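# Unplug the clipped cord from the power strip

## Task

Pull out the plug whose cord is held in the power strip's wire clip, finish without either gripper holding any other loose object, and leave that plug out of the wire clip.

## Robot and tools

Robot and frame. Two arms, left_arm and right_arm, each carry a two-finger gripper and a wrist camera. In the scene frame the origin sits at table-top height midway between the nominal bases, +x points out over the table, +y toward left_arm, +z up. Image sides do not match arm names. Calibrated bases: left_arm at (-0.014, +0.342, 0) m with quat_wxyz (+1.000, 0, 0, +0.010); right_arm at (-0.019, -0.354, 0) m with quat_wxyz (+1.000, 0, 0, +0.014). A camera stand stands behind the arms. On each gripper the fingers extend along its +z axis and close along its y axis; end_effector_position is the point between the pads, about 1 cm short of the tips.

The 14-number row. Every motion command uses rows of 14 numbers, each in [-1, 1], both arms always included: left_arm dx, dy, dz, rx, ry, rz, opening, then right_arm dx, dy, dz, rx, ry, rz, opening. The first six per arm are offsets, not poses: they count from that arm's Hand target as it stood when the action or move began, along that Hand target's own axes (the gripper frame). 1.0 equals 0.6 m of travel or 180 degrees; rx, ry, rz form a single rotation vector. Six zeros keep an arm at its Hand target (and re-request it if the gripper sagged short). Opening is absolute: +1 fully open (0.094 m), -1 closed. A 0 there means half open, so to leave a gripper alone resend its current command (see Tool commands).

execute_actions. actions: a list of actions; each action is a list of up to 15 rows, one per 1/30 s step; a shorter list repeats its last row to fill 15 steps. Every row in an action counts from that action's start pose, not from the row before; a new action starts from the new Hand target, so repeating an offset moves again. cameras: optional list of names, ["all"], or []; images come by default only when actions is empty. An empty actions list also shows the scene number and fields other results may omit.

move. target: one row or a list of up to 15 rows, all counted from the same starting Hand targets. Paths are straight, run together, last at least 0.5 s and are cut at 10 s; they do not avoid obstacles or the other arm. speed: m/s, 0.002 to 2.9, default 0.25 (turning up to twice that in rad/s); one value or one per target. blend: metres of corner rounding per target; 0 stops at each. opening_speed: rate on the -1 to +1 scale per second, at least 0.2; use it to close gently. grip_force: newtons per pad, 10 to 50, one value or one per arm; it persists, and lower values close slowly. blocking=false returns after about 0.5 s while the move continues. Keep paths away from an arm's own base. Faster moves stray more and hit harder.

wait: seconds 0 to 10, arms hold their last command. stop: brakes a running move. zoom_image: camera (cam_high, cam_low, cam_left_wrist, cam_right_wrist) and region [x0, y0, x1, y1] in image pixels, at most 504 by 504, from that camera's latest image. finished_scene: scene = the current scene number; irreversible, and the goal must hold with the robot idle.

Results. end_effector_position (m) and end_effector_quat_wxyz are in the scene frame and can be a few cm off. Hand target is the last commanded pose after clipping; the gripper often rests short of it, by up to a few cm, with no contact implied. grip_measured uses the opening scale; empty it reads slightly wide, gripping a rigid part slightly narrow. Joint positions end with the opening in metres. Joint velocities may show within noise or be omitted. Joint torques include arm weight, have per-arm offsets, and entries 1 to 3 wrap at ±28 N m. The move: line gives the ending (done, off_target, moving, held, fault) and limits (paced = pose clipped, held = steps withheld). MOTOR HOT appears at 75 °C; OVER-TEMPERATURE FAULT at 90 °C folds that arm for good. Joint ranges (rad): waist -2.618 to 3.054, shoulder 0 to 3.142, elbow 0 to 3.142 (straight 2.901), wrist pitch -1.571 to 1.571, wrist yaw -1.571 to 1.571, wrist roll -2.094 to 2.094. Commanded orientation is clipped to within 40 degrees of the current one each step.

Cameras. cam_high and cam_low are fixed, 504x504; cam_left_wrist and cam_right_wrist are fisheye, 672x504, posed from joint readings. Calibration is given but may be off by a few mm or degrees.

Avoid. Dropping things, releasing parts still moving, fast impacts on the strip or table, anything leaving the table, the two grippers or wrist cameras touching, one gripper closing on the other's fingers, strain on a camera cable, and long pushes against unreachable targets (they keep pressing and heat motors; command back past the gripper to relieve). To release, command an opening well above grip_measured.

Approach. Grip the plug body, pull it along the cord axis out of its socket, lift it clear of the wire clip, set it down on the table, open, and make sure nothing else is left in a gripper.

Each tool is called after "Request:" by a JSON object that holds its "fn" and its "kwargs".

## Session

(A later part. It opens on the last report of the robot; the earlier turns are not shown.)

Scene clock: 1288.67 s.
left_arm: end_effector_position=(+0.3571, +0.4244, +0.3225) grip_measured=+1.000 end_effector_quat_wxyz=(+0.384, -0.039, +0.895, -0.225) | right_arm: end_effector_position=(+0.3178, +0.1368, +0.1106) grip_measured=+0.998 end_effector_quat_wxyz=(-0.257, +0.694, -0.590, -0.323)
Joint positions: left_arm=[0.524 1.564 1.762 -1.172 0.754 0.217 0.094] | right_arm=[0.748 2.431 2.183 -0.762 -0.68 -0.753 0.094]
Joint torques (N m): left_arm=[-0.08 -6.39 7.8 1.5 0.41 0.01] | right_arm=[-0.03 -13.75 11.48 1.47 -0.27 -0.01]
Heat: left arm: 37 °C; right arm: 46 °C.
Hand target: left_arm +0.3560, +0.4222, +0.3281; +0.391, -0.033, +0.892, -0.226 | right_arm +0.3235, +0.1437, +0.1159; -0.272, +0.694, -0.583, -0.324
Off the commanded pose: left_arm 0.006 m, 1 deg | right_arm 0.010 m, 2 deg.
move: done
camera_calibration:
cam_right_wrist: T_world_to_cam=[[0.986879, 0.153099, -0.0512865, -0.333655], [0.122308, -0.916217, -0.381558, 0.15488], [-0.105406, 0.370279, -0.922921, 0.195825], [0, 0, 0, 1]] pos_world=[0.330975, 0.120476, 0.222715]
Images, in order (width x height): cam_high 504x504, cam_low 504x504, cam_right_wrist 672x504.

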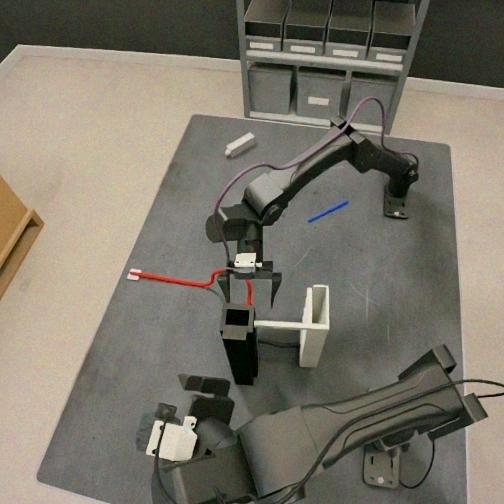

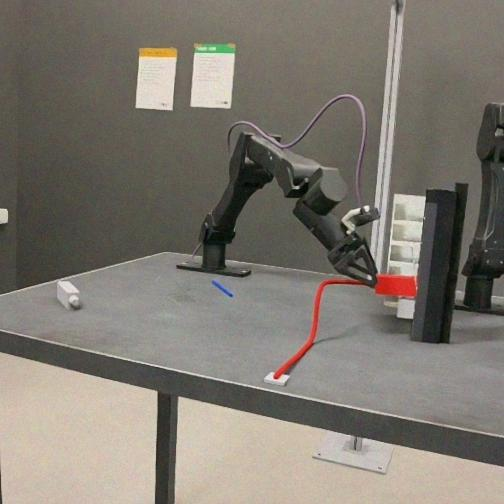

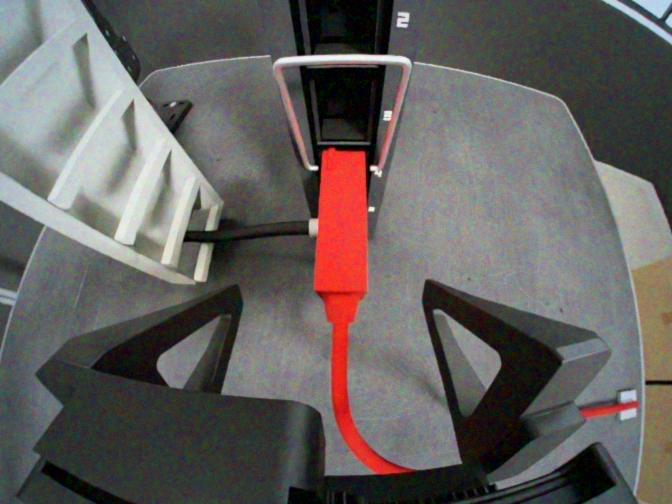

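Request:
{"fn": "move", "kwargs": {"target": [0,0,0,0,0,0,1, -0.01077,-0.01037,0.04888,0,0,0,1], "speed": 0.08, "cameras": ["cam_low","cam_right_wrist"]}}

Scene clock: 1307.50 s.
left_arm: end_effector_position=(+0.3571, +0.4244, +0.3225) grip_measured=+1.000 end_effector_quat_wxyz=(+0.384, -0.039, +0.895, -0.225) | right_arm: end_effector_position=(+0.3243, +0.1665, +0.1010) grip_measured=+0.998 end_effector_quat_wxyz=(-0.269, +0.693, -0.586, -0.322)
Joint positions: left_arm=[0.524 1.564 1.762 -1.172 0.754 0.217 0.094] | right_arm=[0.78 2.555 2.357 -0.764 -0.661 -0.716 0.094]
Joint torques (N m): left_arm=[-0.02 -6.5 7.75 1.49 0.39 0.03] | right_arm=[0.21 -14.22 11.67 1.32 -0.25 -0.01]
Heat: left arm: 37 °C; right arm: 48 °C.
Hand target: left_arm +0.3560, +0.4222, +0.3281; +0.391, -0.033, +0.892, -0.226 | right_arm +0.3250, +0.1710, +0.1021; -0.272, +0.694, -0.583, -0.324
Off the commanded pose: left_arm 0.006 m, 1 deg | right_arm 0.005 m, 0 deg.
move: done
camera_calibration:
cam_right_wrist: T_world_to_cam=[[0.988073, 0.150858, -0.0308844, -0.347202], [0.126486, -0.90951, -0.39597, 0.176578], [-0.0878247, 0.387341, -0.917744, 0.167638], [0, 0, 0, 1]] pos_world=[0.335449, 0.148045, 0.213045]
Images, in order (width x height): cam_low 504x504, cam_right_wrist 672x504.

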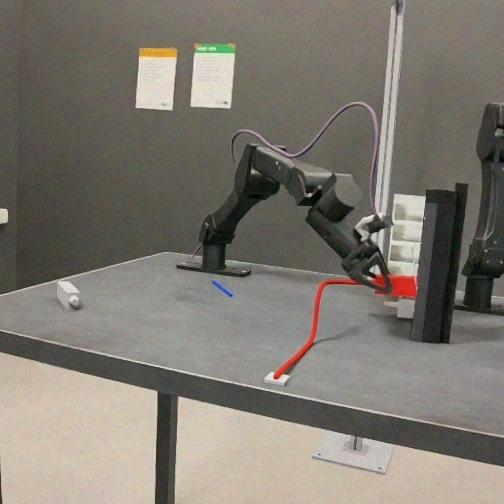

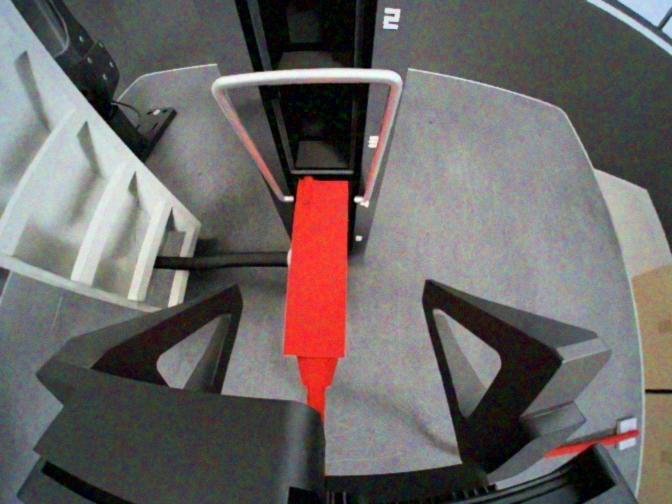

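Request:
{"fn": "move", "kwargs": {"target": [0,0,0,0,0,0,1, 0.00235,0.02123,0.00133,0,0,0,1], "speed": 0.06, "cameras": ["cam_low","cam_right_wrist"]}}

Scene clock: 1319.73 s.
left_arm: end_effector_position=(+0.3571, +0.4244, +0.3225) grip_measured=+1.000 end_effector_quat_wxyz=(+0.384, -0.039, +0.895, -0.225) | right_arm: end_effector_position=(+0.3174, +0.1637, +0.0739) grip_measured=+0.998 end_effector_quat_wxyz=(-0.252, +0.692, -0.596, -0.320)
Joint positions: left_arm=[0.524 1.564 1.762 -1.172 0.754 0.217 0.094] | right_arm=[0.788 2.551 2.262 -0.706 -0.65 -0.705 0.094]
Joint torques (N m): left_arm=[-0.08 -6.43 7.83 1.5 0.39 0.01] | right_arm=[1.22 -20.48 7.21 1.48 -0.28 -0.01]
Heat: left arm: 37 °C; right arm: 51 °C.
Hand target: left_arm +0.3560, +0.4222, +0.3281; +0.391, -0.033, +0.892, -0.226 | right_arm +0.3126, +0.1684, +0.1004; -0.272, +0.694, -0.583, -0.324
Off the commanded pose: left_arm 0.006 m, 1 deg | right_arm 0.027 m, 3 deg.
move: off_target (right_arm)
camera_calibration:
cam_right_wrist: T_world_to_cam=[[0.98784, 0.143621, -0.0595415, -0.337436], [0.111886, -0.922607, -0.369158, 0.16895], [-0.107952, 0.358007, -0.927458, 0.155185], [0, 0, 0, 1]] pos_world=[0.331183, 0.14878, 0.186205]
Images, in order (width x height): cam_low 504x504, cam_right_wrist 672x504.

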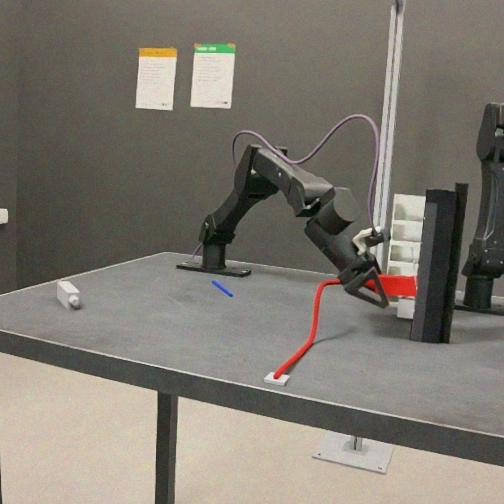

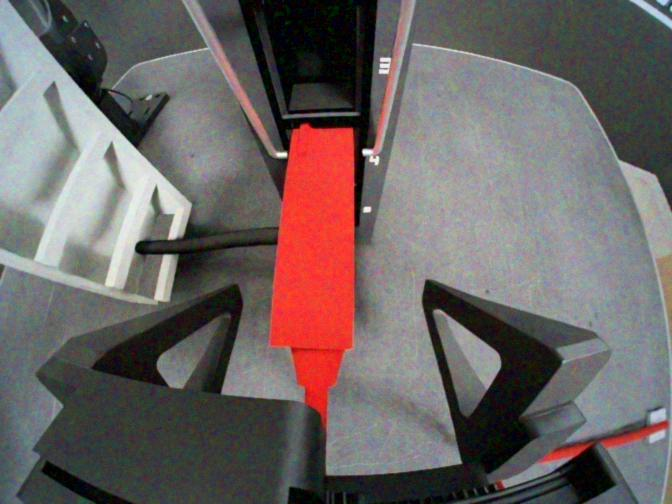

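Request:
{"fn": "move", "kwargs": {"target": [0,0,0,0,0,0,1, -0.02703,0.0003,-0.02483,0,0,0,1], "speed": 0.05, "cameras": ["cam_low","cam_right_wrist"]}}

Scene clock: 1346.77 s.
left_arm: end_effector_position=(+0.3571, +0.4244, +0.3225) grip_measured=+1.000 end_effector_quat_wxyz=(+0.384, -0.039, +0.895, -0.225) | right_arm: end_effector_position=(+0.3140, +0.1598, +0.0829) grip_measured=+0.998 end_effector_quat_wxyz=(-0.241, +0.691, -0.602, -0.321)
Joint positions: left_arm=[0.524 1.564 1.762 -1.172 0.754 0.217 0.094] | right_arm=[0.788 2.542 2.292 -0.768 -0.649 -0.703 0.094]
Joint torques (N m): left_arm=[-0.03 -6.43 7.86 1.49 0.42 0.02] | right_arm=[0.84 -20.15 11.51 1.22 -0.36 0.01]
Heat: left arm: 37 °C; right arm: 67 °C.
Hand target: left_arm +0.3560, +0.4222, +0.3281; +0.391, -0.033, +0.892, -0.226 | right_arm +0.3125, +0.1674, +0.1225; -0.272, +0.694, -0.583, -0.324
Off the commanded pose: left_arm 0.006 m, 1 deg | right_arm 0.040 m, 4 deg.
move: off_target (right_arm)
camera_calibration:
cam_right_wrist: T_world_to_cam=[[0.986907, 0.140751, -0.0787658, -0.330495], [0.104209, -0.929165, -0.354673, 0.171381], [-0.123107, 0.341821, -0.931667, 0.172188], [0, 0, 0, 1]] pos_world=[0.329506, 0.146901, 0.195175]
Images, in order (width x height): cam_low 504x504, cam_right_wrist 672x504.

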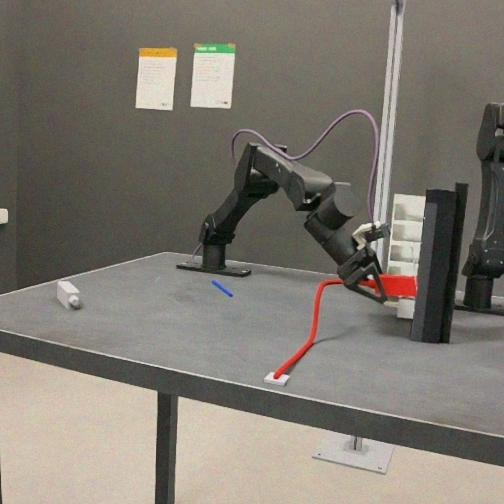

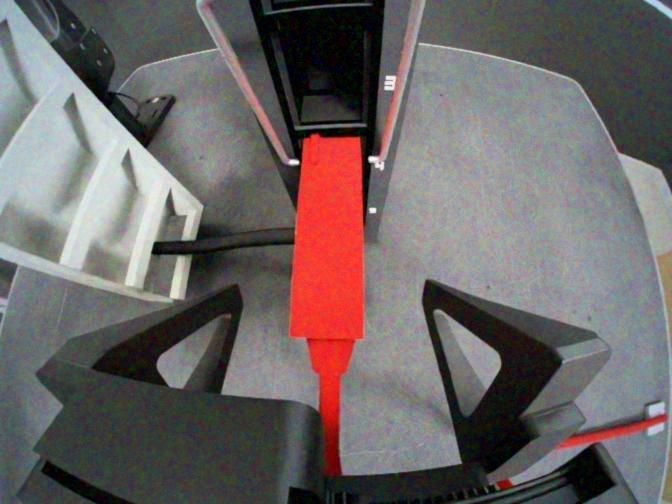

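Request:
{"fn": "move", "kwargs": {"target": [[0,0,0,0,0,0,1, -0.02298,0,-0.01928,0,0,0,1],[0,0,0,0,0,0,1, 0.01532,0,0.01286,0,0,0,1]], "speed": 0.06, "cameras": ["cam_low","cam_right_wrist"]}}

Scene clock: 1373.10 s.
left_arm: end_effector_position=(+0.3571, +0.4244, +0.3225) grip_measured=+1.000 end_effector_quat_wxyz=(+0.384, -0.039, +0.895, -0.225) | right_arm: end_effector_position=(+0.3157, +0.1617, +0.0834) grip_measured=+0.998 end_effector_quat_wxyz=(-0.247, +0.691, -0.599, -0.320)
Joint positions: left_arm=[0.524 1.564 1.762 -1.172 0.754 0.217 0.094] | right_arm=[0.788 2.542 2.287 -0.749 -0.649 -0.703 0.094]
Joint torques (N m): left_arm=[0.13 -6.37 7.83 1.5 0.38 0.03] | right_arm=[0.75 -19.85 7.65 1.49 -0.24 0]
Heat: left arm: 37 °C; right arm: 57 °C.
Hand target: left_arm +0.3560, +0.4222, +0.3281; +0.391, -0.033, +0.892, -0.226 | right_arm +0.3125, +0.1674, +0.1104; -0.272, +0.694, -0.583, -0.324
Off the commanded pose: left_arm 0.006 m, 1 deg | right_arm 0.028 m, 3 deg.
move: off_target (right_arm)
camera_calibration:
cam_right_wrist: T_world_to_cam=[[0.987647, 0.14103, -0.0682976, -0.333662], [0.107057, -0.925578, -0.363105, 0.172299], [-0.114423, 0.351307, -0.929242, 0.167789], [0, 0, 0, 1]] pos_world=[0.330293, 0.147586, 0.195691]
Images, in order (width x height): cam_low 504x504, cam_right_wrist 672x504.

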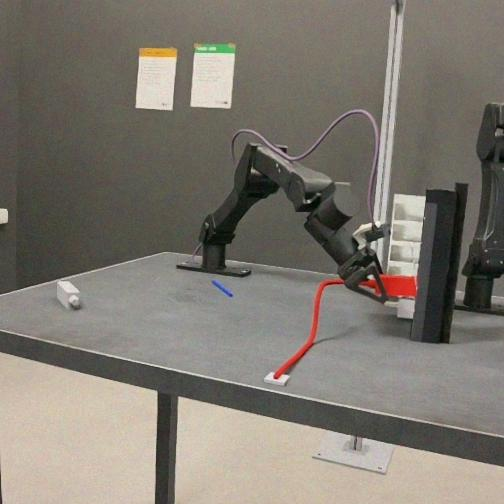

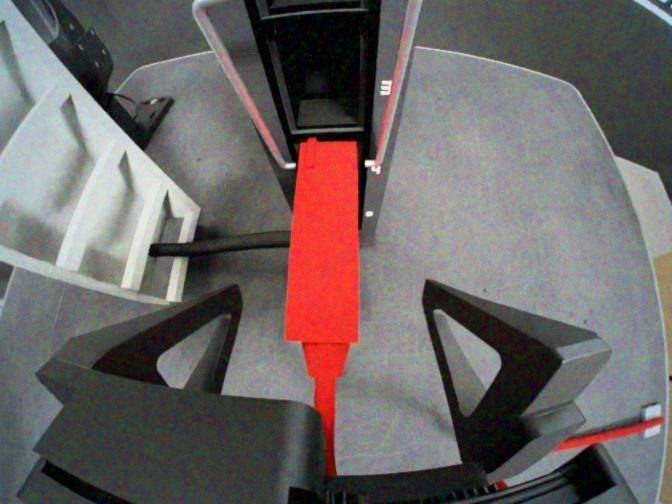

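Request:
{"fn": "move", "kwargs": {"target": [0,0,0,0,0,0,1, -0.00978,-0.01453,0.01165,0,0,0,1], "speed": 0.06, "cameras": ["cam_low","cam_right_wrist"]}}

Scene clock: 1402.53 s.
left_arm: end_effector_position=(+0.3571, +0.4244, +0.3225) grip_measured=+1.000 end_effector_quat_wxyz=(+0.384, -0.039, +0.895, -0.225) | right_arm: end_effector_position=(+0.3214, +0.1721, +0.1076) grip_measured=+0.998 end_effector_quat_wxyz=(-0.269, +0.692, -0.589, -0.320)
Joint positions: left_arm=[0.524 1.564 1.762 -1.172 0.754 0.217 0.094] | right_arm=[0.793 2.569 2.41 -0.795 -0.649 -0.698 0.094]
Joint torques (N m): left_arm=[-0.03 -6.48 7.77 1.51 0.4 0.03] | right_arm=[0.68 -14.52 11.49 1.31 -0.31 0.03]
Heat: left arm: 38 °C; right arm: 57 °C.
Hand target: left_arm +0.3560, +0.4222, +0.3281; +0.391, -0.033, +0.892, -0.226 | right_arm +0.3196, +0.1780, +0.1106; -0.272, +0.694, -0.583, -0.324
Off the commanded pose: left_arm 0.006 m, 1 deg | right_arm 0.007 m, 1 deg.
move: done
camera_calibration:
cam_right_wrist: T_world_to_cam=[[0.988942, 0.144757, -0.0322367, -0.343976], [0.120683, -0.911853, -0.392376, 0.186432], [-0.0861944, 0.384147, -0.91924, 0.171426], [0, 0, 0, 1]] pos_world=[0.332449, 0.153939, 0.219645]
Images, in order (width x height): cam_low 504x504, cam_right_wrist 672x504.

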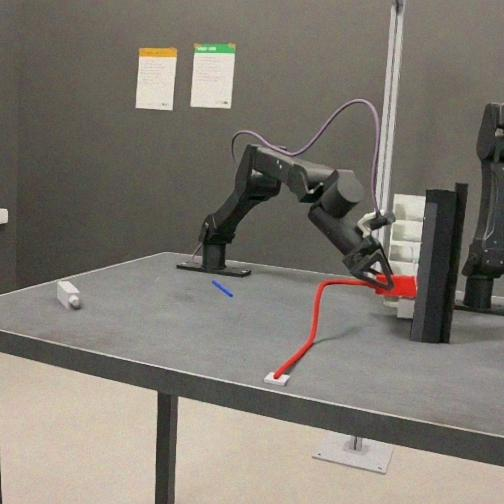

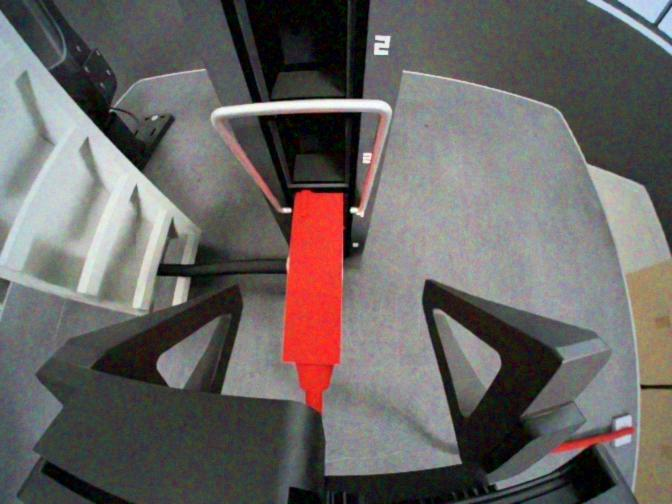

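Request:
{"fn": "move", "kwargs": {"target": [0,0,0,0,0,0,1, 0.01042,0.01342,0.00962,0,0,0,1], "speed": 0.06, "cameras": ["cam_low","cam_right_wrist"]}}

Scene clock: 1428.30 s.
left_arm: end_effector_position=(+0.3571, +0.4244, +0.3225) grip_measured=+1.000 end_effector_quat_wxyz=(+0.384, -0.039, +0.895, -0.225) | right_arm: end_effector_position=(+0.3135, +0.1721, +0.0821) grip_measured=+0.998 end_effector_quat_wxyz=(-0.253, +0.692, -0.594, -0.322)
Joint positions: left_arm=[0.524 1.564 1.762 -1.172 0.754 0.217 0.094] | right_arm=[0.803 2.569 2.323 -0.738 -0.646 -0.691 0.094]
Joint torques (N m): left_arm=[-0.01 -6.52 7.79 1.49 0.4 0.04] | right_arm=[0.58 -19.11 7.92 1.55 -0.31 0.08]
Heat: left arm: 38 °C; right arm: 59 °C.
Hand target: left_arm +0.3560, +0.4222, +0.3281; +0.391, -0.033, +0.892, -0.226 | right_arm +0.3116, +0.1770, +0.1021; -0.272, +0.694, -0.583, -0.324
Off the commanded pose: left_arm 0.006 m, 1 deg | right_arm 0.021 m, 3 deg.
move: off_target (right_arm)
camera_calibration:
cam_right_wrist: T_world_to_cam=[[0.987298, 0.147269, -0.0596264, -0.334714], [0.114776, -0.920596, -0.373268, 0.17919], [-0.109863, 0.361683, -0.925805, 0.159185], [0, 0, 0, 1]] pos_world=[0.327384, 0.15668, 0.194303]
Images, in order (width x height): cam_low 504x504, cam_right_wrist 672x504.

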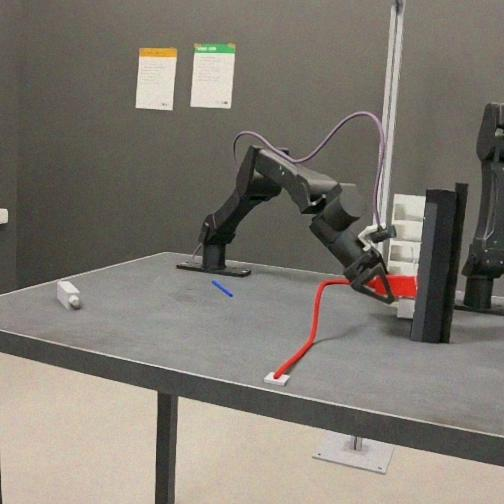

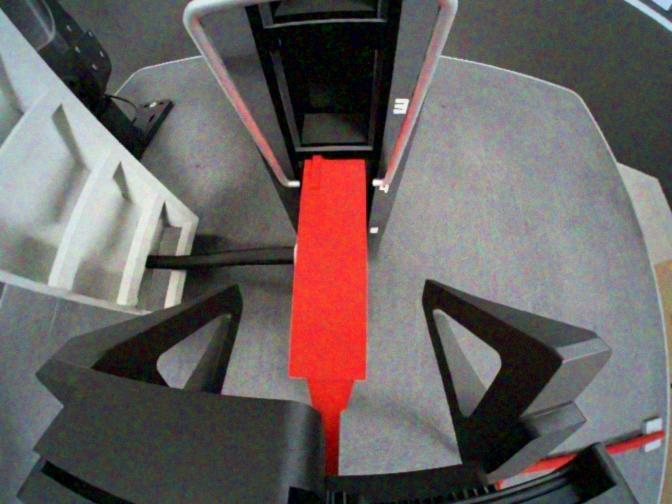

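Request:
{"fn": "move", "kwargs": {"target": [[0,0,0,0,0,0,1, 0.01105,-0.00328,-0.12182,0,0,0,1],[0,0,0,0,0,0,1, 0.0108,-0.0037,-0.00613,0,0,0,1]], "speed": 0.1, "cameras": ["cam_low","cam_right_wrist"]}}

Scene clock: 1468.67 s.
left_arm: end_effector_position=(+0.3571, +0.4244, +0.3225) grip_measured=+1.000 end_effector_quat_wxyz=(+0.384, -0.039, +0.895, -0.225) | right_arm: end_effector_position=(+0.3099, +0.1632, +0.0926) grip_measured=+0.998 end_effector_quat_wxyz=(-0.256, +0.694, -0.591, -0.323)
Joint positions: left_arm=[0.524 1.564 1.762 -1.172 0.754 0.217 0.094] | right_arm=[0.795 2.504 2.242 -0.719 -0.654 -0.703 0.094]
Joint torques (N m): left_arm=[-0.02 -6.49 7.76 1.52 0.41 0.02] | right_arm=[0.21 -14.13 11.6 1.5 -0.32 0.06]
Heat: left arm: 38 °C; right arm: 65 °C.
Hand target: left_arm +0.3560, +0.4222, +0.3281; +0.391, -0.033, +0.892, -0.226 | right_arm +0.3150, +0.1705, +0.0993; -0.272, +0.694, -0.583, -0.324
Off the commanded pose: left_arm 0.006 m, 1 deg | right_arm 0.011 m, 2 deg.
move: off_target (right_arm)
camera_calibration:
cam_right_wrist: T_world_to_cam=[[0.986845, 0.15285, -0.0526594, -0.330626], [0.121806, -0.917148, -0.379478, 0.173213], [-0.1063, 0.368072, -0.923701, 0.169311], [0, 0, 0, 1]] pos_world=[0.323176, 0.147079, 0.204713]
Images, in order (width x height): cam_low 504x504, cam_right_wrist 672x504.

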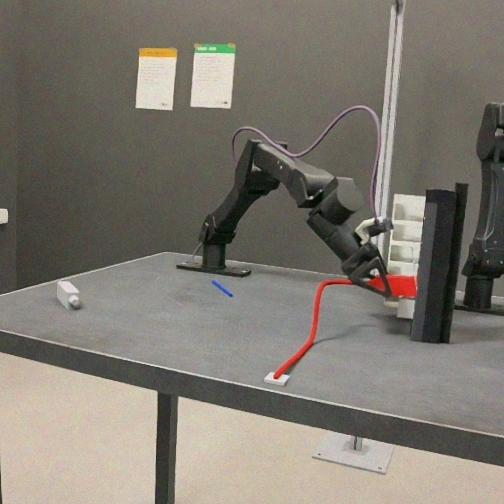

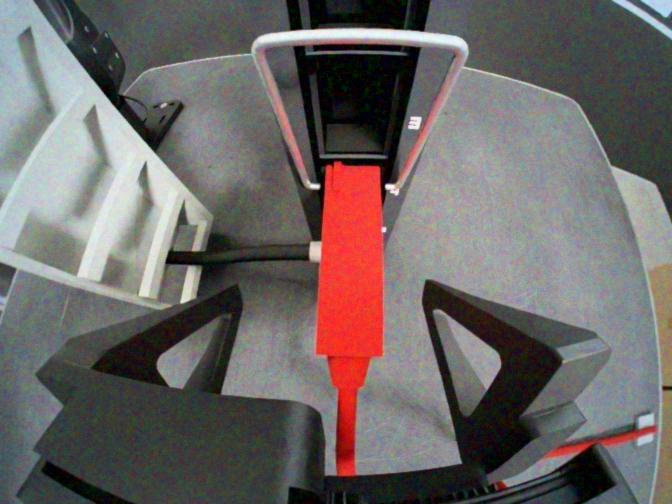

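Request:
{"fn": "move", "kwargs": {"target": [0,0,0,0,0,0,1, 0.00277,-0.01313,-0.0007,0,0,0,1], "speed": 0.06, "cameras": ["cam_low","cam_right_wrist"]}}

Scene clock: 1476.87 s.
left_arm: end_effector_position=(+0.3571, +0.4244, +0.3225) grip_measured=+1.000 end_effector_quat_wxyz=(+0.384, -0.039, +0.895, -0.225) | right_arm: end_effector_position=(+0.3162, +0.1697, +0.0965) grip_measured=+0.998 end_effector_quat_wxyz=(-0.266, +0.694, -0.586, -0.323)
Joint positions: left_arm=[0.524 1.564 1.762 -1.172 0.754 0.217 0.094] | right_arm=[0.795 2.539 2.312 -0.733 -0.654 -0.703 0.094]
Joint torques (N m): left_arm=[-0.05 -6.56 7.98 1.48 0.38 0.04] | right_arm=[-0.83 -14 11.67 1.32 -0.3 -0.07]
Heat: left arm: 38 °C; right arm: 64 °C.
Hand target: left_arm +0.3560, +0.4222, +0.3281; +0.391, -0.033, +0.892, -0.226 | right_arm +0.3230, +0.1705, +0.0984; -0.272, +0.694, -0.583, -0.324
Off the commanded pose: left_arm 0.006 m, 1 deg | right_arm 0.007 m, 1 deg.
move: done
camera_calibration:
cam_right_wrist: T_world_to_cam=[[0.987556, 0.152965, -0.0365414, -0.339484], [0.12666, -0.911314, -0.391746, 0.178543], [-0.093224, 0.382243, -0.919347, 0.164245], [0, 0, 0, 1]] pos_world=[0.327956, 0.151856, 0.208537]
Images, in order (width x height): cam_low 504x504, cam_right_wrist 672x504.

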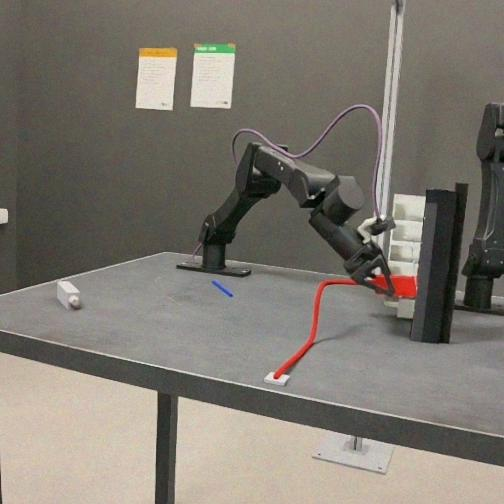

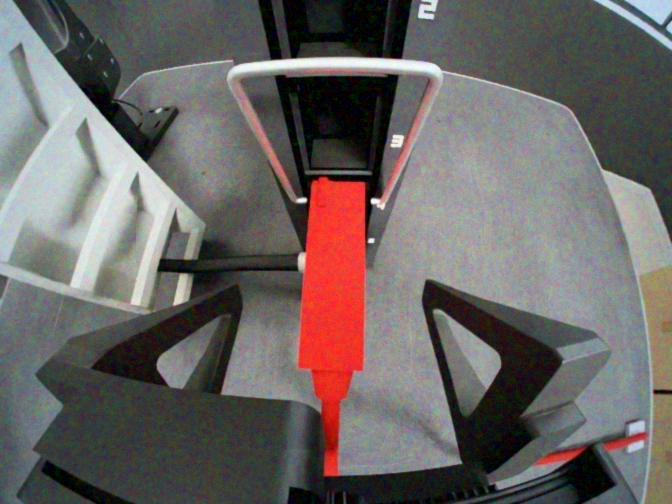

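Request:
{"fn": "move", "kwargs": {"target": [0,0,0,0,0,0,1, 0,0,0,0,0,0,-0.62], "speed": 0.06, "opening_speed": 0.8, "cameras": ["cam_low","cam_right_wrist"]}}

Scene clock: 1488.93 s.
left_arm: end_effector_position=(+0.3571, +0.4244, +0.3225) grip_measured=+1.000 end_effector_quat_wxyz=(+0.384, -0.039, +0.895, -0.225) | right_arm: end_effector_position=(+0.3189, +0.1690, +0.0966) grip_measured=-0.501 end_effector_quat_wxyz=(-0.267, +0.690, -0.591, -0.322)
Joint positions: left_arm=[0.524 1.564 1.762 -1.172 0.754 0.217 0.094] | right_arm=[0.792 2.54 2.313 -0.731 -0.65 -0.694 0.023]
Joint torques (N m): left_arm=[-0.05 -6.48 7.82 1.52 0.39 0.01] | right_arm=[-0.51 -14.42 11.55 1.28 -0.37 -0.18]
Heat: left arm: 38 °C; right arm: 64 °C.
Hand target: left_arm +0.3560, +0.4222, +0.3281; +0.391, -0.033, +0.892, -0.226 | right_arm +0.3230, +0.1704, +0.0985; -0.272, +0.694, -0.583, -0.324
Off the commanded pose: left_arm 0.006 m, 1 deg | right_arm 0.005 m, 1 deg.
move: done
camera_calibration:
cam_right_wrist: T_world_to_cam=[[0.989146, 0.141847, -0.0383367, -0.340508], [0.11578, -0.913059, -0.391049, 0.1813], [-0.0904729, 0.382366, -0.919571, 0.16398], [0, 0, 0, 1]] pos_world=[0.330657, 0.151137, 0.208634]
Images, in order (width x height): cam_low 504x504, cam_right_wrist 672x504.

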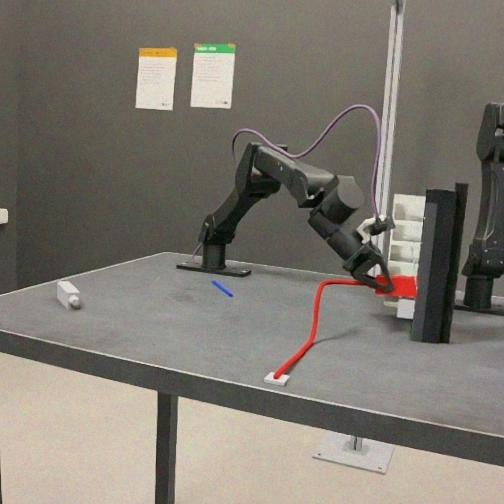

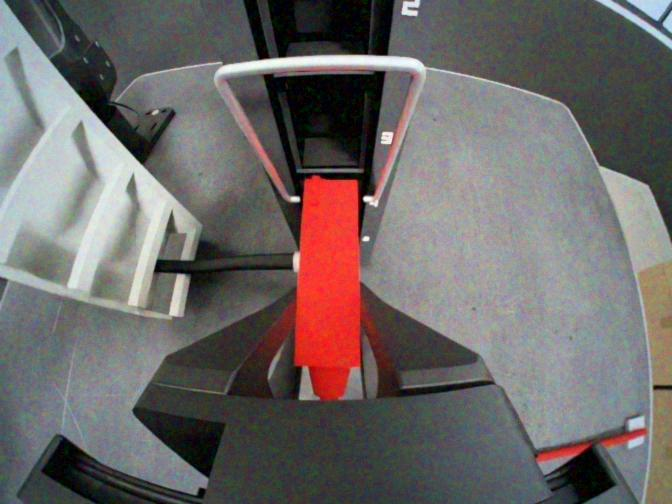

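Request:
{"fn": "move", "kwargs": {"target": [0,0,0,0,0,0,1, 0.028,0.00172,-0.06448,0,0,0,-0.65], "speed": 0.05, "cameras": ["cam_low","cam_right_wrist"]}}

Scene clock: 1501.20 s.
left_arm: end_effector_position=(+0.3571, +0.4244, +0.3225) grip_measured=+1.000 end_effector_quat_wxyz=(+0.384, -0.039, +0.895, -0.225) | right_arm: end_effector_position=(+0.3198, +0.1669, +0.0936) grip_measured=-0.502 end_effector_quat_wxyz=(-0.286, +0.690, -0.577, -0.329)
Joint positions: left_arm=[0.524 1.564 1.762 -1.172 0.754 0.217 0.094] | right_arm=[0.783 2.494 2.187 -0.608 -0.674 -0.701 0.023]
Joint torques (N m): left_arm=[-0.09 -6.48 7.88 1.52 0.42 0.03] | right_arm=[-5.33 -21.34 6.32 0.22 -0.38 -0.61]
Heat: left arm: 38 °C; right arm: 64 °C.
Hand target: left_arm +0.3560, +0.4222, +0.3281; +0.391, -0.033, +0.892, -0.226 | right_arm +0.3290, +0.1304, +0.1103; -0.272, +0.694, -0.583, -0.324
Off the commanded pose: left_arm 0.006 m, 1 deg | right_arm 0.041 m, 2 deg.
move: off_target (right_arm)
camera_calibration:
cam_right_wrist: T_world_to_cam=[[0.988185, 0.152786, -0.0121046, -0.345072], [0.132836, -0.893187, -0.429618, 0.172994], [-0.0764513, 0.422934, -0.90293, 0.149311], [0, 0, 0, 1]] pos_world=[0.32943, 0.14409, 0.204962]
Images, in order (width x height): cam_low 504x504, cam_right_wrist 672x504.

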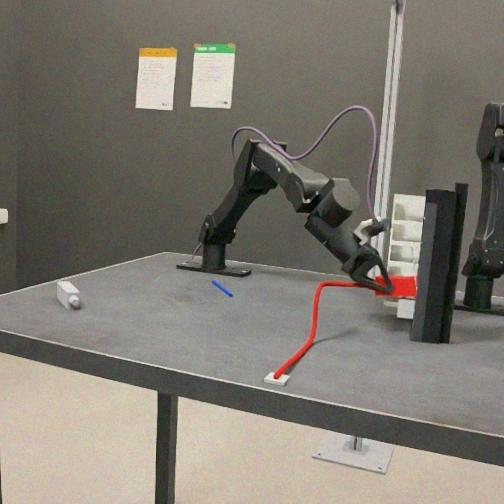

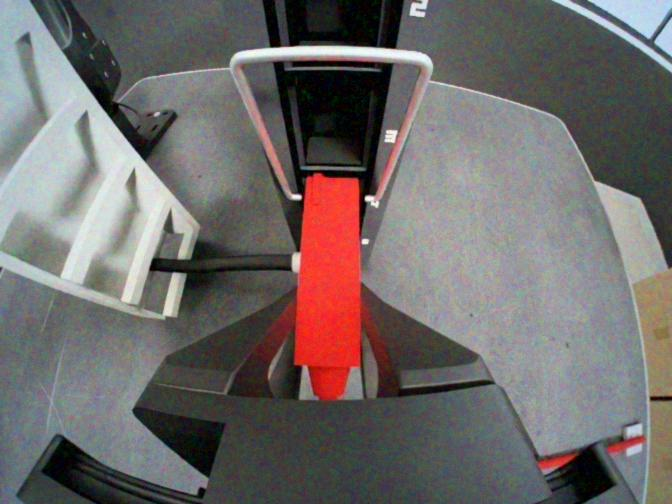

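Request:
{"fn": "move", "kwargs": {"target": [0,0,0,0,0,0,1, 0.0233,0.00143,-0.0467,0,0,0,-0.7], "speed": 0.06, "cameras": ["cam_low","cam_right_wrist"]}}

Scene clock: 1509.90 s.
left_arm: end_effector_position=(+0.3571, +0.4244, +0.3225) grip_measured=+1.000 end_effector_quat_wxyz=(+0.384, -0.039, +0.895, -0.225) | right_arm: end_effector_position=(+0.3360, +0.0966, +0.0873) grip_measured=-0.502 end_effector_quat_wxyz=(-0.244, +0.688, -0.606, -0.316)
Joint positions: left_arm=[0.524 1.564 1.762 -1.172 0.754 0.217 0.094] | right_arm=[0.672 2.397 2.058 -0.75 -0.694 -0.821 0.023]
Joint torques (N m): left_arm=[-0.01 -6.5 7.98 1.53 0.4 0.03] | right_arm=[0.24 -19.34 7.94 1.33 -0.56 -0.19]
Heat: left arm: 38 °C; right arm: 69 °C.
Hand target: left_arm +0.3560, +0.4222, +0.3281; +0.391, -0.033, +0.892, -0.226 | right_arm +0.3334, +0.1003, +0.1175; -0.272, +0.694, -0.583, -0.324
Off the commanded pose: left_arm 0.006 m, 1 deg | right_arm 0.031 m, 4 deg.
move: off_target (right_arm)
camera_calibration:
cam_right_wrist: T_world_to_cam=[[0.989184, 0.126919, -0.073527, -0.342953], [0.0934529, -0.931698, -0.351007, 0.115365], [-0.113054, 0.340339, -0.933482, 0.197549], [0, 0, 0, 1]] pos_world=[0.350797, 0.0837796, 0.199686]
Images, in order (width x height): cam_low 504x504, cam_right_wrist 672x504.

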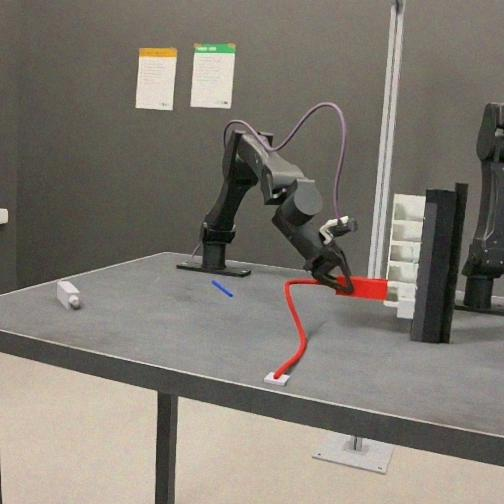

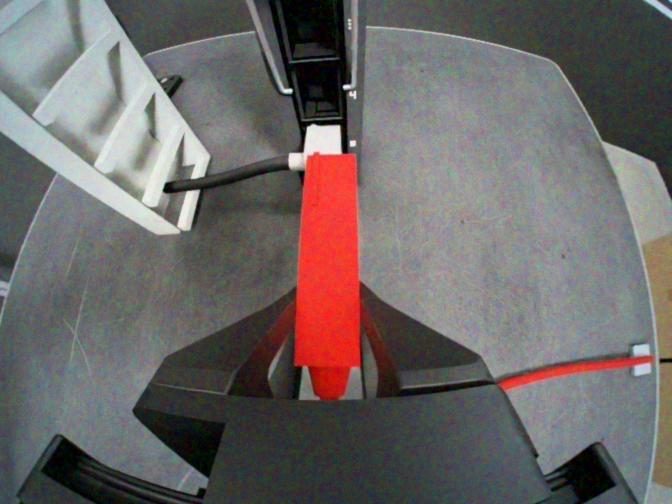

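Request:
{"fn": "move", "kwargs": {"target": [[0,0,0,0,0,0,1, 0.1124,0.0129,-0.10153,0,0,0,-0.7],[0,0,0,0,0,0,1, 0.20815,0.0129,-0.02118,0,0,0,-0.7]], "speed": 0.1, "blend": [0.02,0], "cameras": ["cam_high","cam_low","cam_right_wrist"]}}

Scene clock: 1545.13 s.
left_arm: end_effector_position=(+0.3571, +0.4244, +0.3225) grip_measured=+1.000 end_effector_quat_wxyz=(+0.384, -0.039, +0.895, -0.225) | right_arm: end_effector_position=(+0.3399, +0.0074, +0.0276) grip_measured=-0.503 end_effector_quat_wxyz=(-0.259, +0.696, -0.594, -0.311)
Joint positions: left_arm=[0.524 1.564 1.762 -1.172 0.754 0.217 0.094] | right_arm=[0.513 2.274 1.602 -0.521 -0.761 -1.036 0.023]
Joint torques (N m): left_arm=[-0.1 -6.5 7.83 1.52 0.41 0.01] | right_arm=[-0.66 -12.33 6.99 1.33 -0.7 -0.1]
Heat: left arm: 38 °C; right arm: 64 °C.
Hand target: left_arm +0.3560, +0.4222, +0.3281; +0.391, -0.033, +0.892, -0.226 | right_arm +0.3411, +0.0104, +0.0300; -0.272, +0.694, -0.583, -0.324
Off the commanded pose: left_arm 0.006 m, 1 deg | right_arm 0.004 m, 2 deg.
move: done
camera_calibration:
cam_right_wrist: T_world_to_cam=[[0.989163, 0.14248, -0.0354356, -0.341047], [0.12, -0.923629, -0.364018, 0.00228506], [-0.0845946, 0.355821, -0.930718, 0.162783], [0, 0, 0, 1]] pos_world=[0.350847, -0.00721859, 0.140251]
Images, in order (width x height): cam_high 504x504, cam_low 504x504, cam_right_wrist 672x504.

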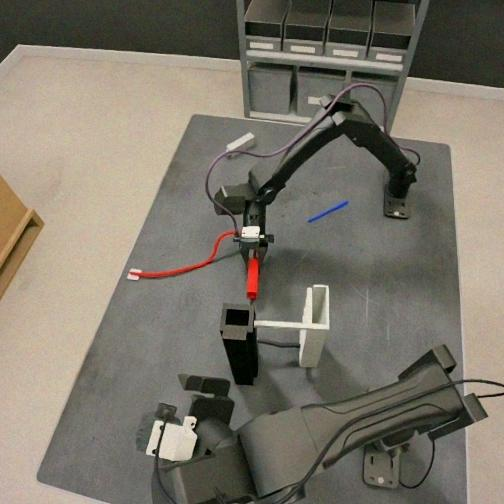

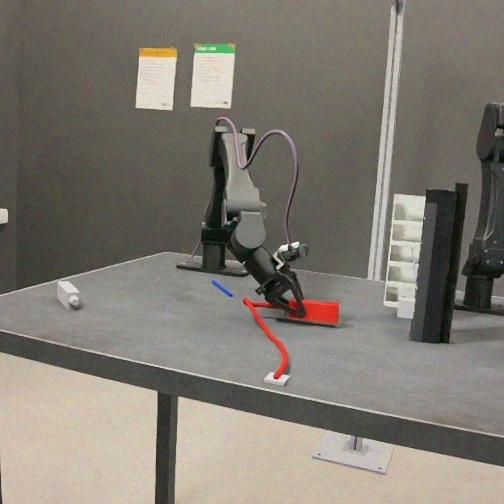

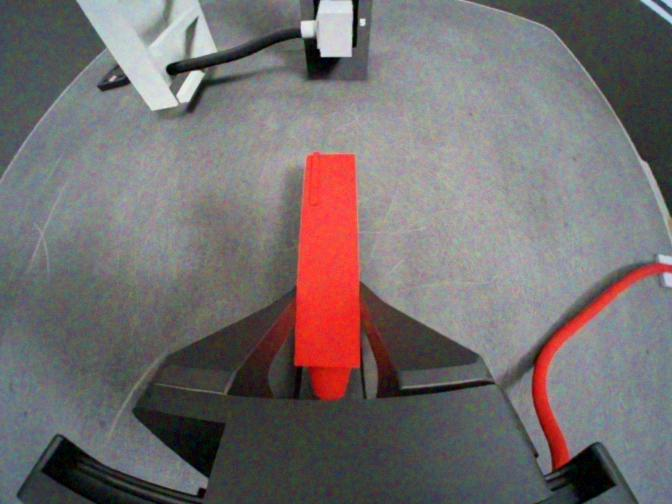

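Request:
{"fn": "zoom_image", "kwargs": {"camera": "cam_low", "region": [220, 240, 360, 390]}}

Scaled by 3.360 from the camera's 504x504 image, which has a finer 720x720 frame.

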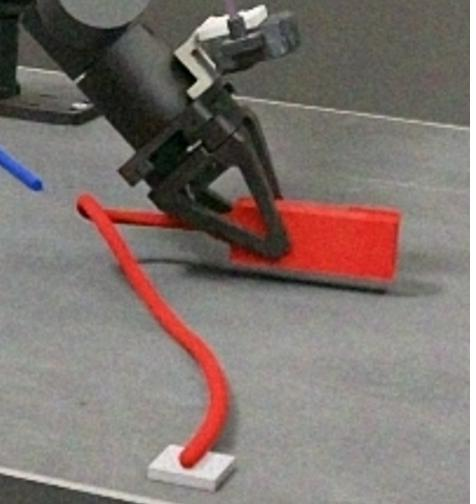

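Request:
{"fn": "move", "kwargs": {"target": [0,0,0,0,0,0,1, 0.0166,0,0.01393,0,0,0,-0.7], "speed": 0.03, "cameras": ["cam_low","cam_right_wrist"]}}

Scene clock: 1561.47 s.
left_arm: end_effector_position=(+0.3571, +0.4244, +0.3225) grip_measured=+1.000 end_effector_quat_wxyz=(+0.384, -0.039, +0.895, -0.225) | right_arm: end_effector_position=(+0.3406, +0.0079, +0.0172) grip_measured=-0.503 end_effector_quat_wxyz=(-0.261, +0.696, -0.593, -0.310)
Joint positions: left_arm=[0.524 1.564 1.762 -1.172 0.754 0.217 0.094] | right_arm=[0.513 2.292 1.586 -0.481 -0.761 -1.036 0.023]
Joint torques (N m): left_arm=[0.01 -6.52 7.86 1.51 0.39 0.02] | right_arm=[-0.62 -12.23 6.8 1.29 -0.64 0]
Heat: left arm: 38 °C; right arm: 60 °C.
Hand target: left_arm +0.3560, +0.4222, +0.3281; +0.391, -0.033, +0.892, -0.226 | right_arm +0.3411, +0.0104, +0.0170; -0.272, +0.694, -0.583, -0.324
Off the commanded pose: left_arm 0.006 m, 1 deg | right_arm 0.002 m, 2 deg.
move: done
camera_calibration:
cam_right_wrist: T_world_to_cam=[[0.989295, 0.142682, -0.0306008, -0.34231], [0.121714, -0.922483, -0.366348, -0.00166814], [-0.0805001, 0.358702, -0.929974, 0.151451], [0, 0, 0, 1]] pos_world=[0.351041, -0.00702293, 0.129759]
Images, in order (width x height): cam_low 504x504, cam_right_wrist 672x504.

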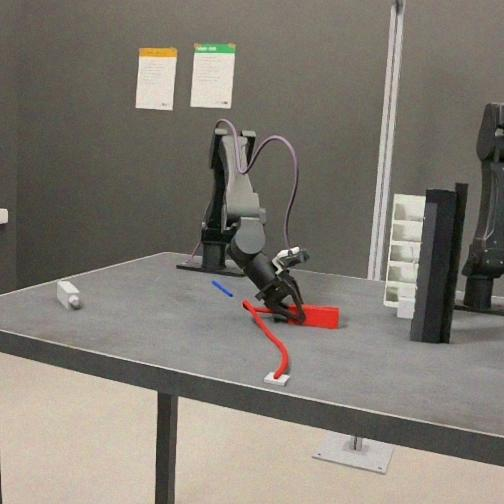

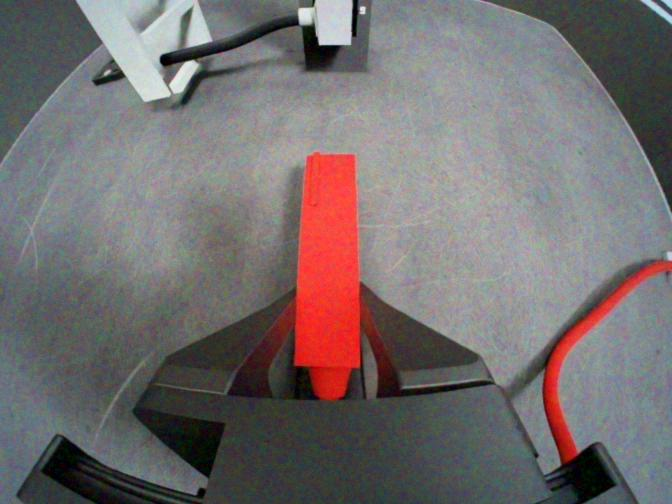

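Request:
{"fn": "zoom_image", "kwargs": {"camera": "cam_low", "region": [220, 240, 360, 390]}}

Scaled by 3.360 from the camera's 504x504 image, which has a finer 720x720 frame.

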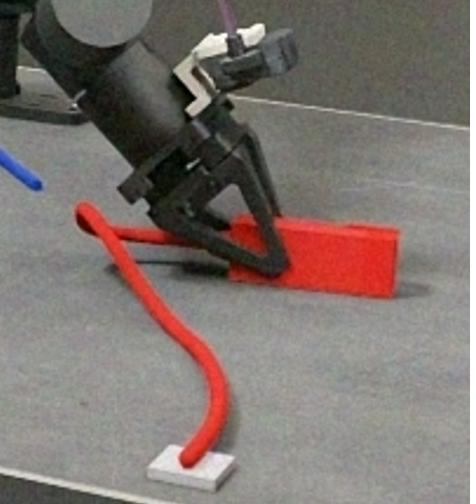

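Request:
{"fn": "move", "kwargs": {"target": [0,0,0,0,0,0,1, 0.00894,0,0.0075,0,0,0,-0.7], "speed": 0.03, "cameras": ["cam_low"]}}

Scene clock: 1576.90 s.
left_arm: end_effector_position=(+0.3571, +0.4244, +0.3225) grip_measured=+1.000 end_effector_quat_wxyz=(+0.384, -0.039, +0.895, -0.225) | right_arm: end_effector_position=(+0.3419, +0.0098, +0.0168) grip_measured=-0.503 end_effector_quat_wxyz=(-0.268, +0.696, -0.589, -0.311)
Joint positions: left_arm=[0.524 1.564 1.762 -1.172 0.754 0.217 0.094] | right_arm=[0.513 2.295 1.581 -0.46 -0.769 -1.036 0.023]
Joint torques (N m): left_arm=[-0.03 -6.5 7.73 1.52 0.4 0] | right_arm=[-0.59 -11.47 6.35 1.28 -0.55 -0.07]
Heat: left arm: 38 °C; right arm: 61 °C.
Hand target: left_arm +0.3560, +0.4222, +0.3281; +0.391, -0.033, +0.892, -0.226 | right_arm +0.3411, +0.0104, +0.0100; -0.272, +0.694, -0.583, -0.324
Off the commanded pose: left_arm 0.006 m, 1 deg | right_arm 0.007 m, 2 deg.
move: done
Images, in order (width x height): cam_low 504x504.

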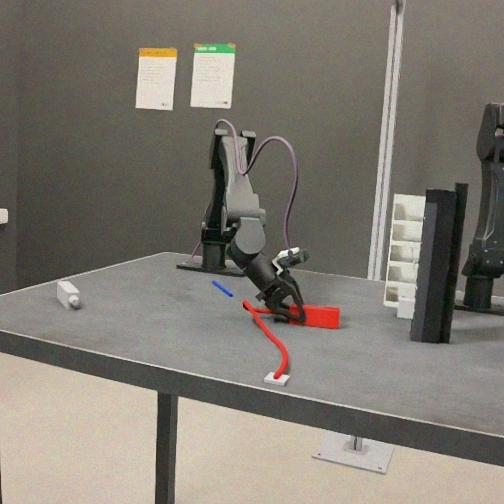

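Request:
{"fn": "move", "kwargs": {"target": [[0,0,0,0,0,0,1, -0.00766,0,-0.00643,0,0,0,-0.6],[0,0,0,0,0,0,1, -0.00766,0,-0.00643,0,0,0,0.1]], "speed": 0.03, "opening_speed": 0.4, "cameras": ["cam_low","cam_right_wrist"]}}

Scene clock: 1588.63 s.
left_arm: end_effector_position=(+0.3571, +0.4244, +0.3225) grip_measured=+1.000 end_effector_quat_wxyz=(+0.384, -0.039, +0.895, -0.225) | right_arm: end_effector_position=(+0.3418, +0.0099, +0.0170) grip_measured=+0.098 end_effector_quat_wxyz=(-0.268, +0.696, -0.588, -0.312)
Joint positions: left_arm=[0.524 1.564 1.762 -1.172 0.754 0.217 0.094] | right_arm=[0.513 2.295 1.581 -0.459 -0.77 -1.036 0.052]
Joint torques (N m): left_arm=[-0.09 -6.49 7.87 1.51 0.37 0.03] | right_arm=[-0.79 -12.49 7.39 1.12 -0.58 -0.08]
Heat: left arm: 38 °C; right arm: 57 °C.
Hand target: left_arm +0.3560, +0.4222, +0.3281; +0.391, -0.033, +0.892, -0.226 | right_arm +0.3411, +0.0104, +0.0161; -0.272, +0.694, -0.583, -0.324
Off the commanded pose: left_arm 0.006 m, 1 deg | right_arm 0.001 m, 2 deg.
move: done
camera_calibration:
cam_right_wrist: T_world_to_cam=[[0.989005, 0.146468, -0.0203855, -0.343855], [0.127956, -0.916691, -0.378556, -0.00202673], [-0.0741336, 0.371786, -0.925354, 0.148321], [0, 0, 0, 1]] pos_world=[0.351329, -0.00663768, 0.129472]
Images, in order (width x height): cam_low 504x504, cam_right_wrist 672x504.

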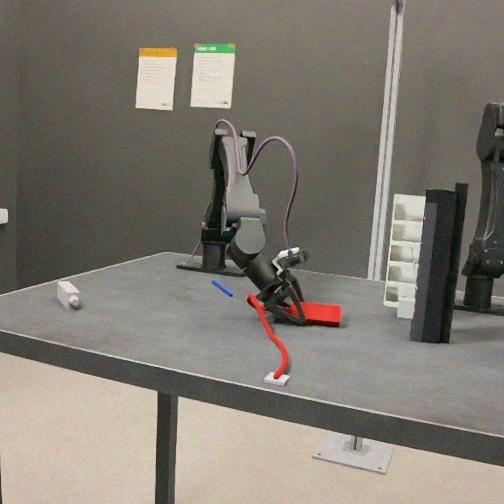

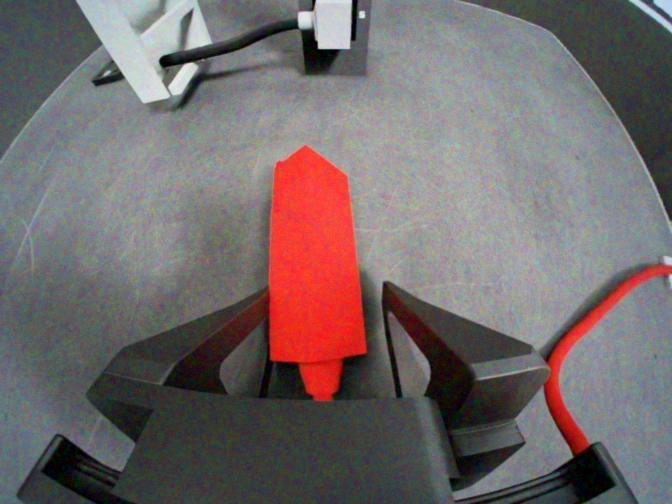

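Request:
{"fn": "zoom_image", "kwargs": {"camera": "cam_right_wrist", "region": [220, 120, 420, 420]}}

Request:
{"fn": "zoom_image", "kwargs": {"camera": "cam_low", "region": [220, 240, 360, 390]}}

Scaled by 1.680 from the camera's 672x504 image, which has a finer 960x720 frame.

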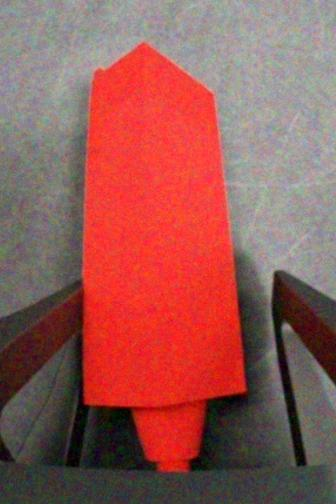

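Scaled by 3.360 from the camera's 504x504 image, which has a finer 720x720 frame.

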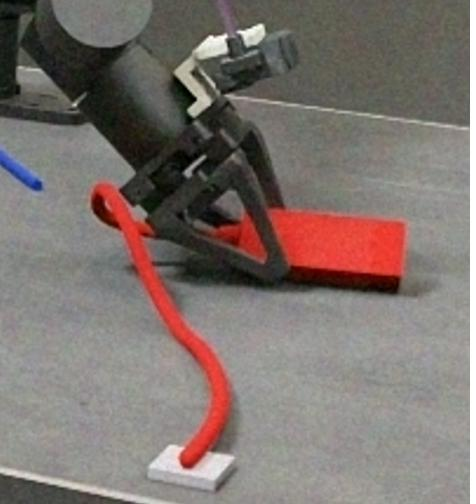

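Request:
{"fn": "move", "kwargs": {"target": [0,0,0,0,0,0,1, 0,0,0,0,0,0,0.5], "speed": 0.03, "opening_speed": 0.3, "cameras": ["cam_low","cam_right_wrist"]}}

Scene clock: 1601.60 s.
left_arm: end_effector_position=(+0.3571, +0.4244, +0.3225) grip_measured=+1.000 end_effector_quat_wxyz=(+0.384, -0.039, +0.895, -0.225) | right_arm: end_effector_position=(+0.3418, +0.0099, +0.0170) grip_measured=+0.498 end_effector_quat_wxyz=(-0.268, +0.696, -0.588, -0.312)
Joint positions: left_arm=[0.524 1.564 1.762 -1.172 0.754 0.217 0.094] | right_arm=[0.513 2.295 1.581 -0.459 -0.77 -1.036 0.07]
Joint torques (N m): left_arm=[0.02 -6.52 7.84 1.51 0.41 0.03] | right_arm=[-0.46 -12.33 7.28 1.12 -0.6 0]
Heat: left arm: 38 °C; right arm: 54 °C.
Hand target: left_arm +0.3560, +0.4222, +0.3281; +0.391, -0.033, +0.892, -0.226 | right_arm +0.3411, +0.0104, +0.0161; -0.272, +0.694, -0.583, -0.324
Off the commanded pose: left_arm 0.006 m, 1 deg | right_arm 0.001 m, 2 deg.
move: done
camera_calibration:
cam_right_wrist: T_world_to_cam=[[0.989005, 0.146468, -0.0203855, -0.343855], [0.127956, -0.916691, -0.378556, -0.00202673], [-0.0741336, 0.371786, -0.925354, 0.148321], [0, 0, 0, 1]] pos_world=[0.351329, -0.00663768, 0.129472]
Images, in order (width x height): cam_low 504x504, cam_right_wrist 672x504.

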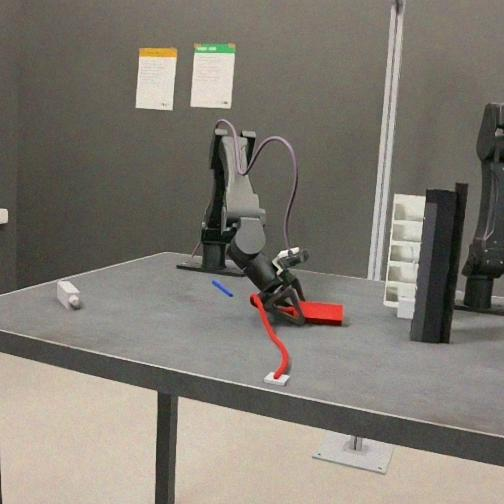

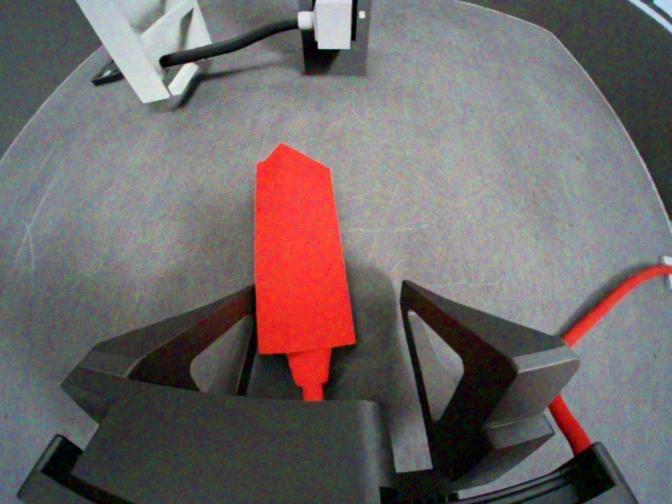

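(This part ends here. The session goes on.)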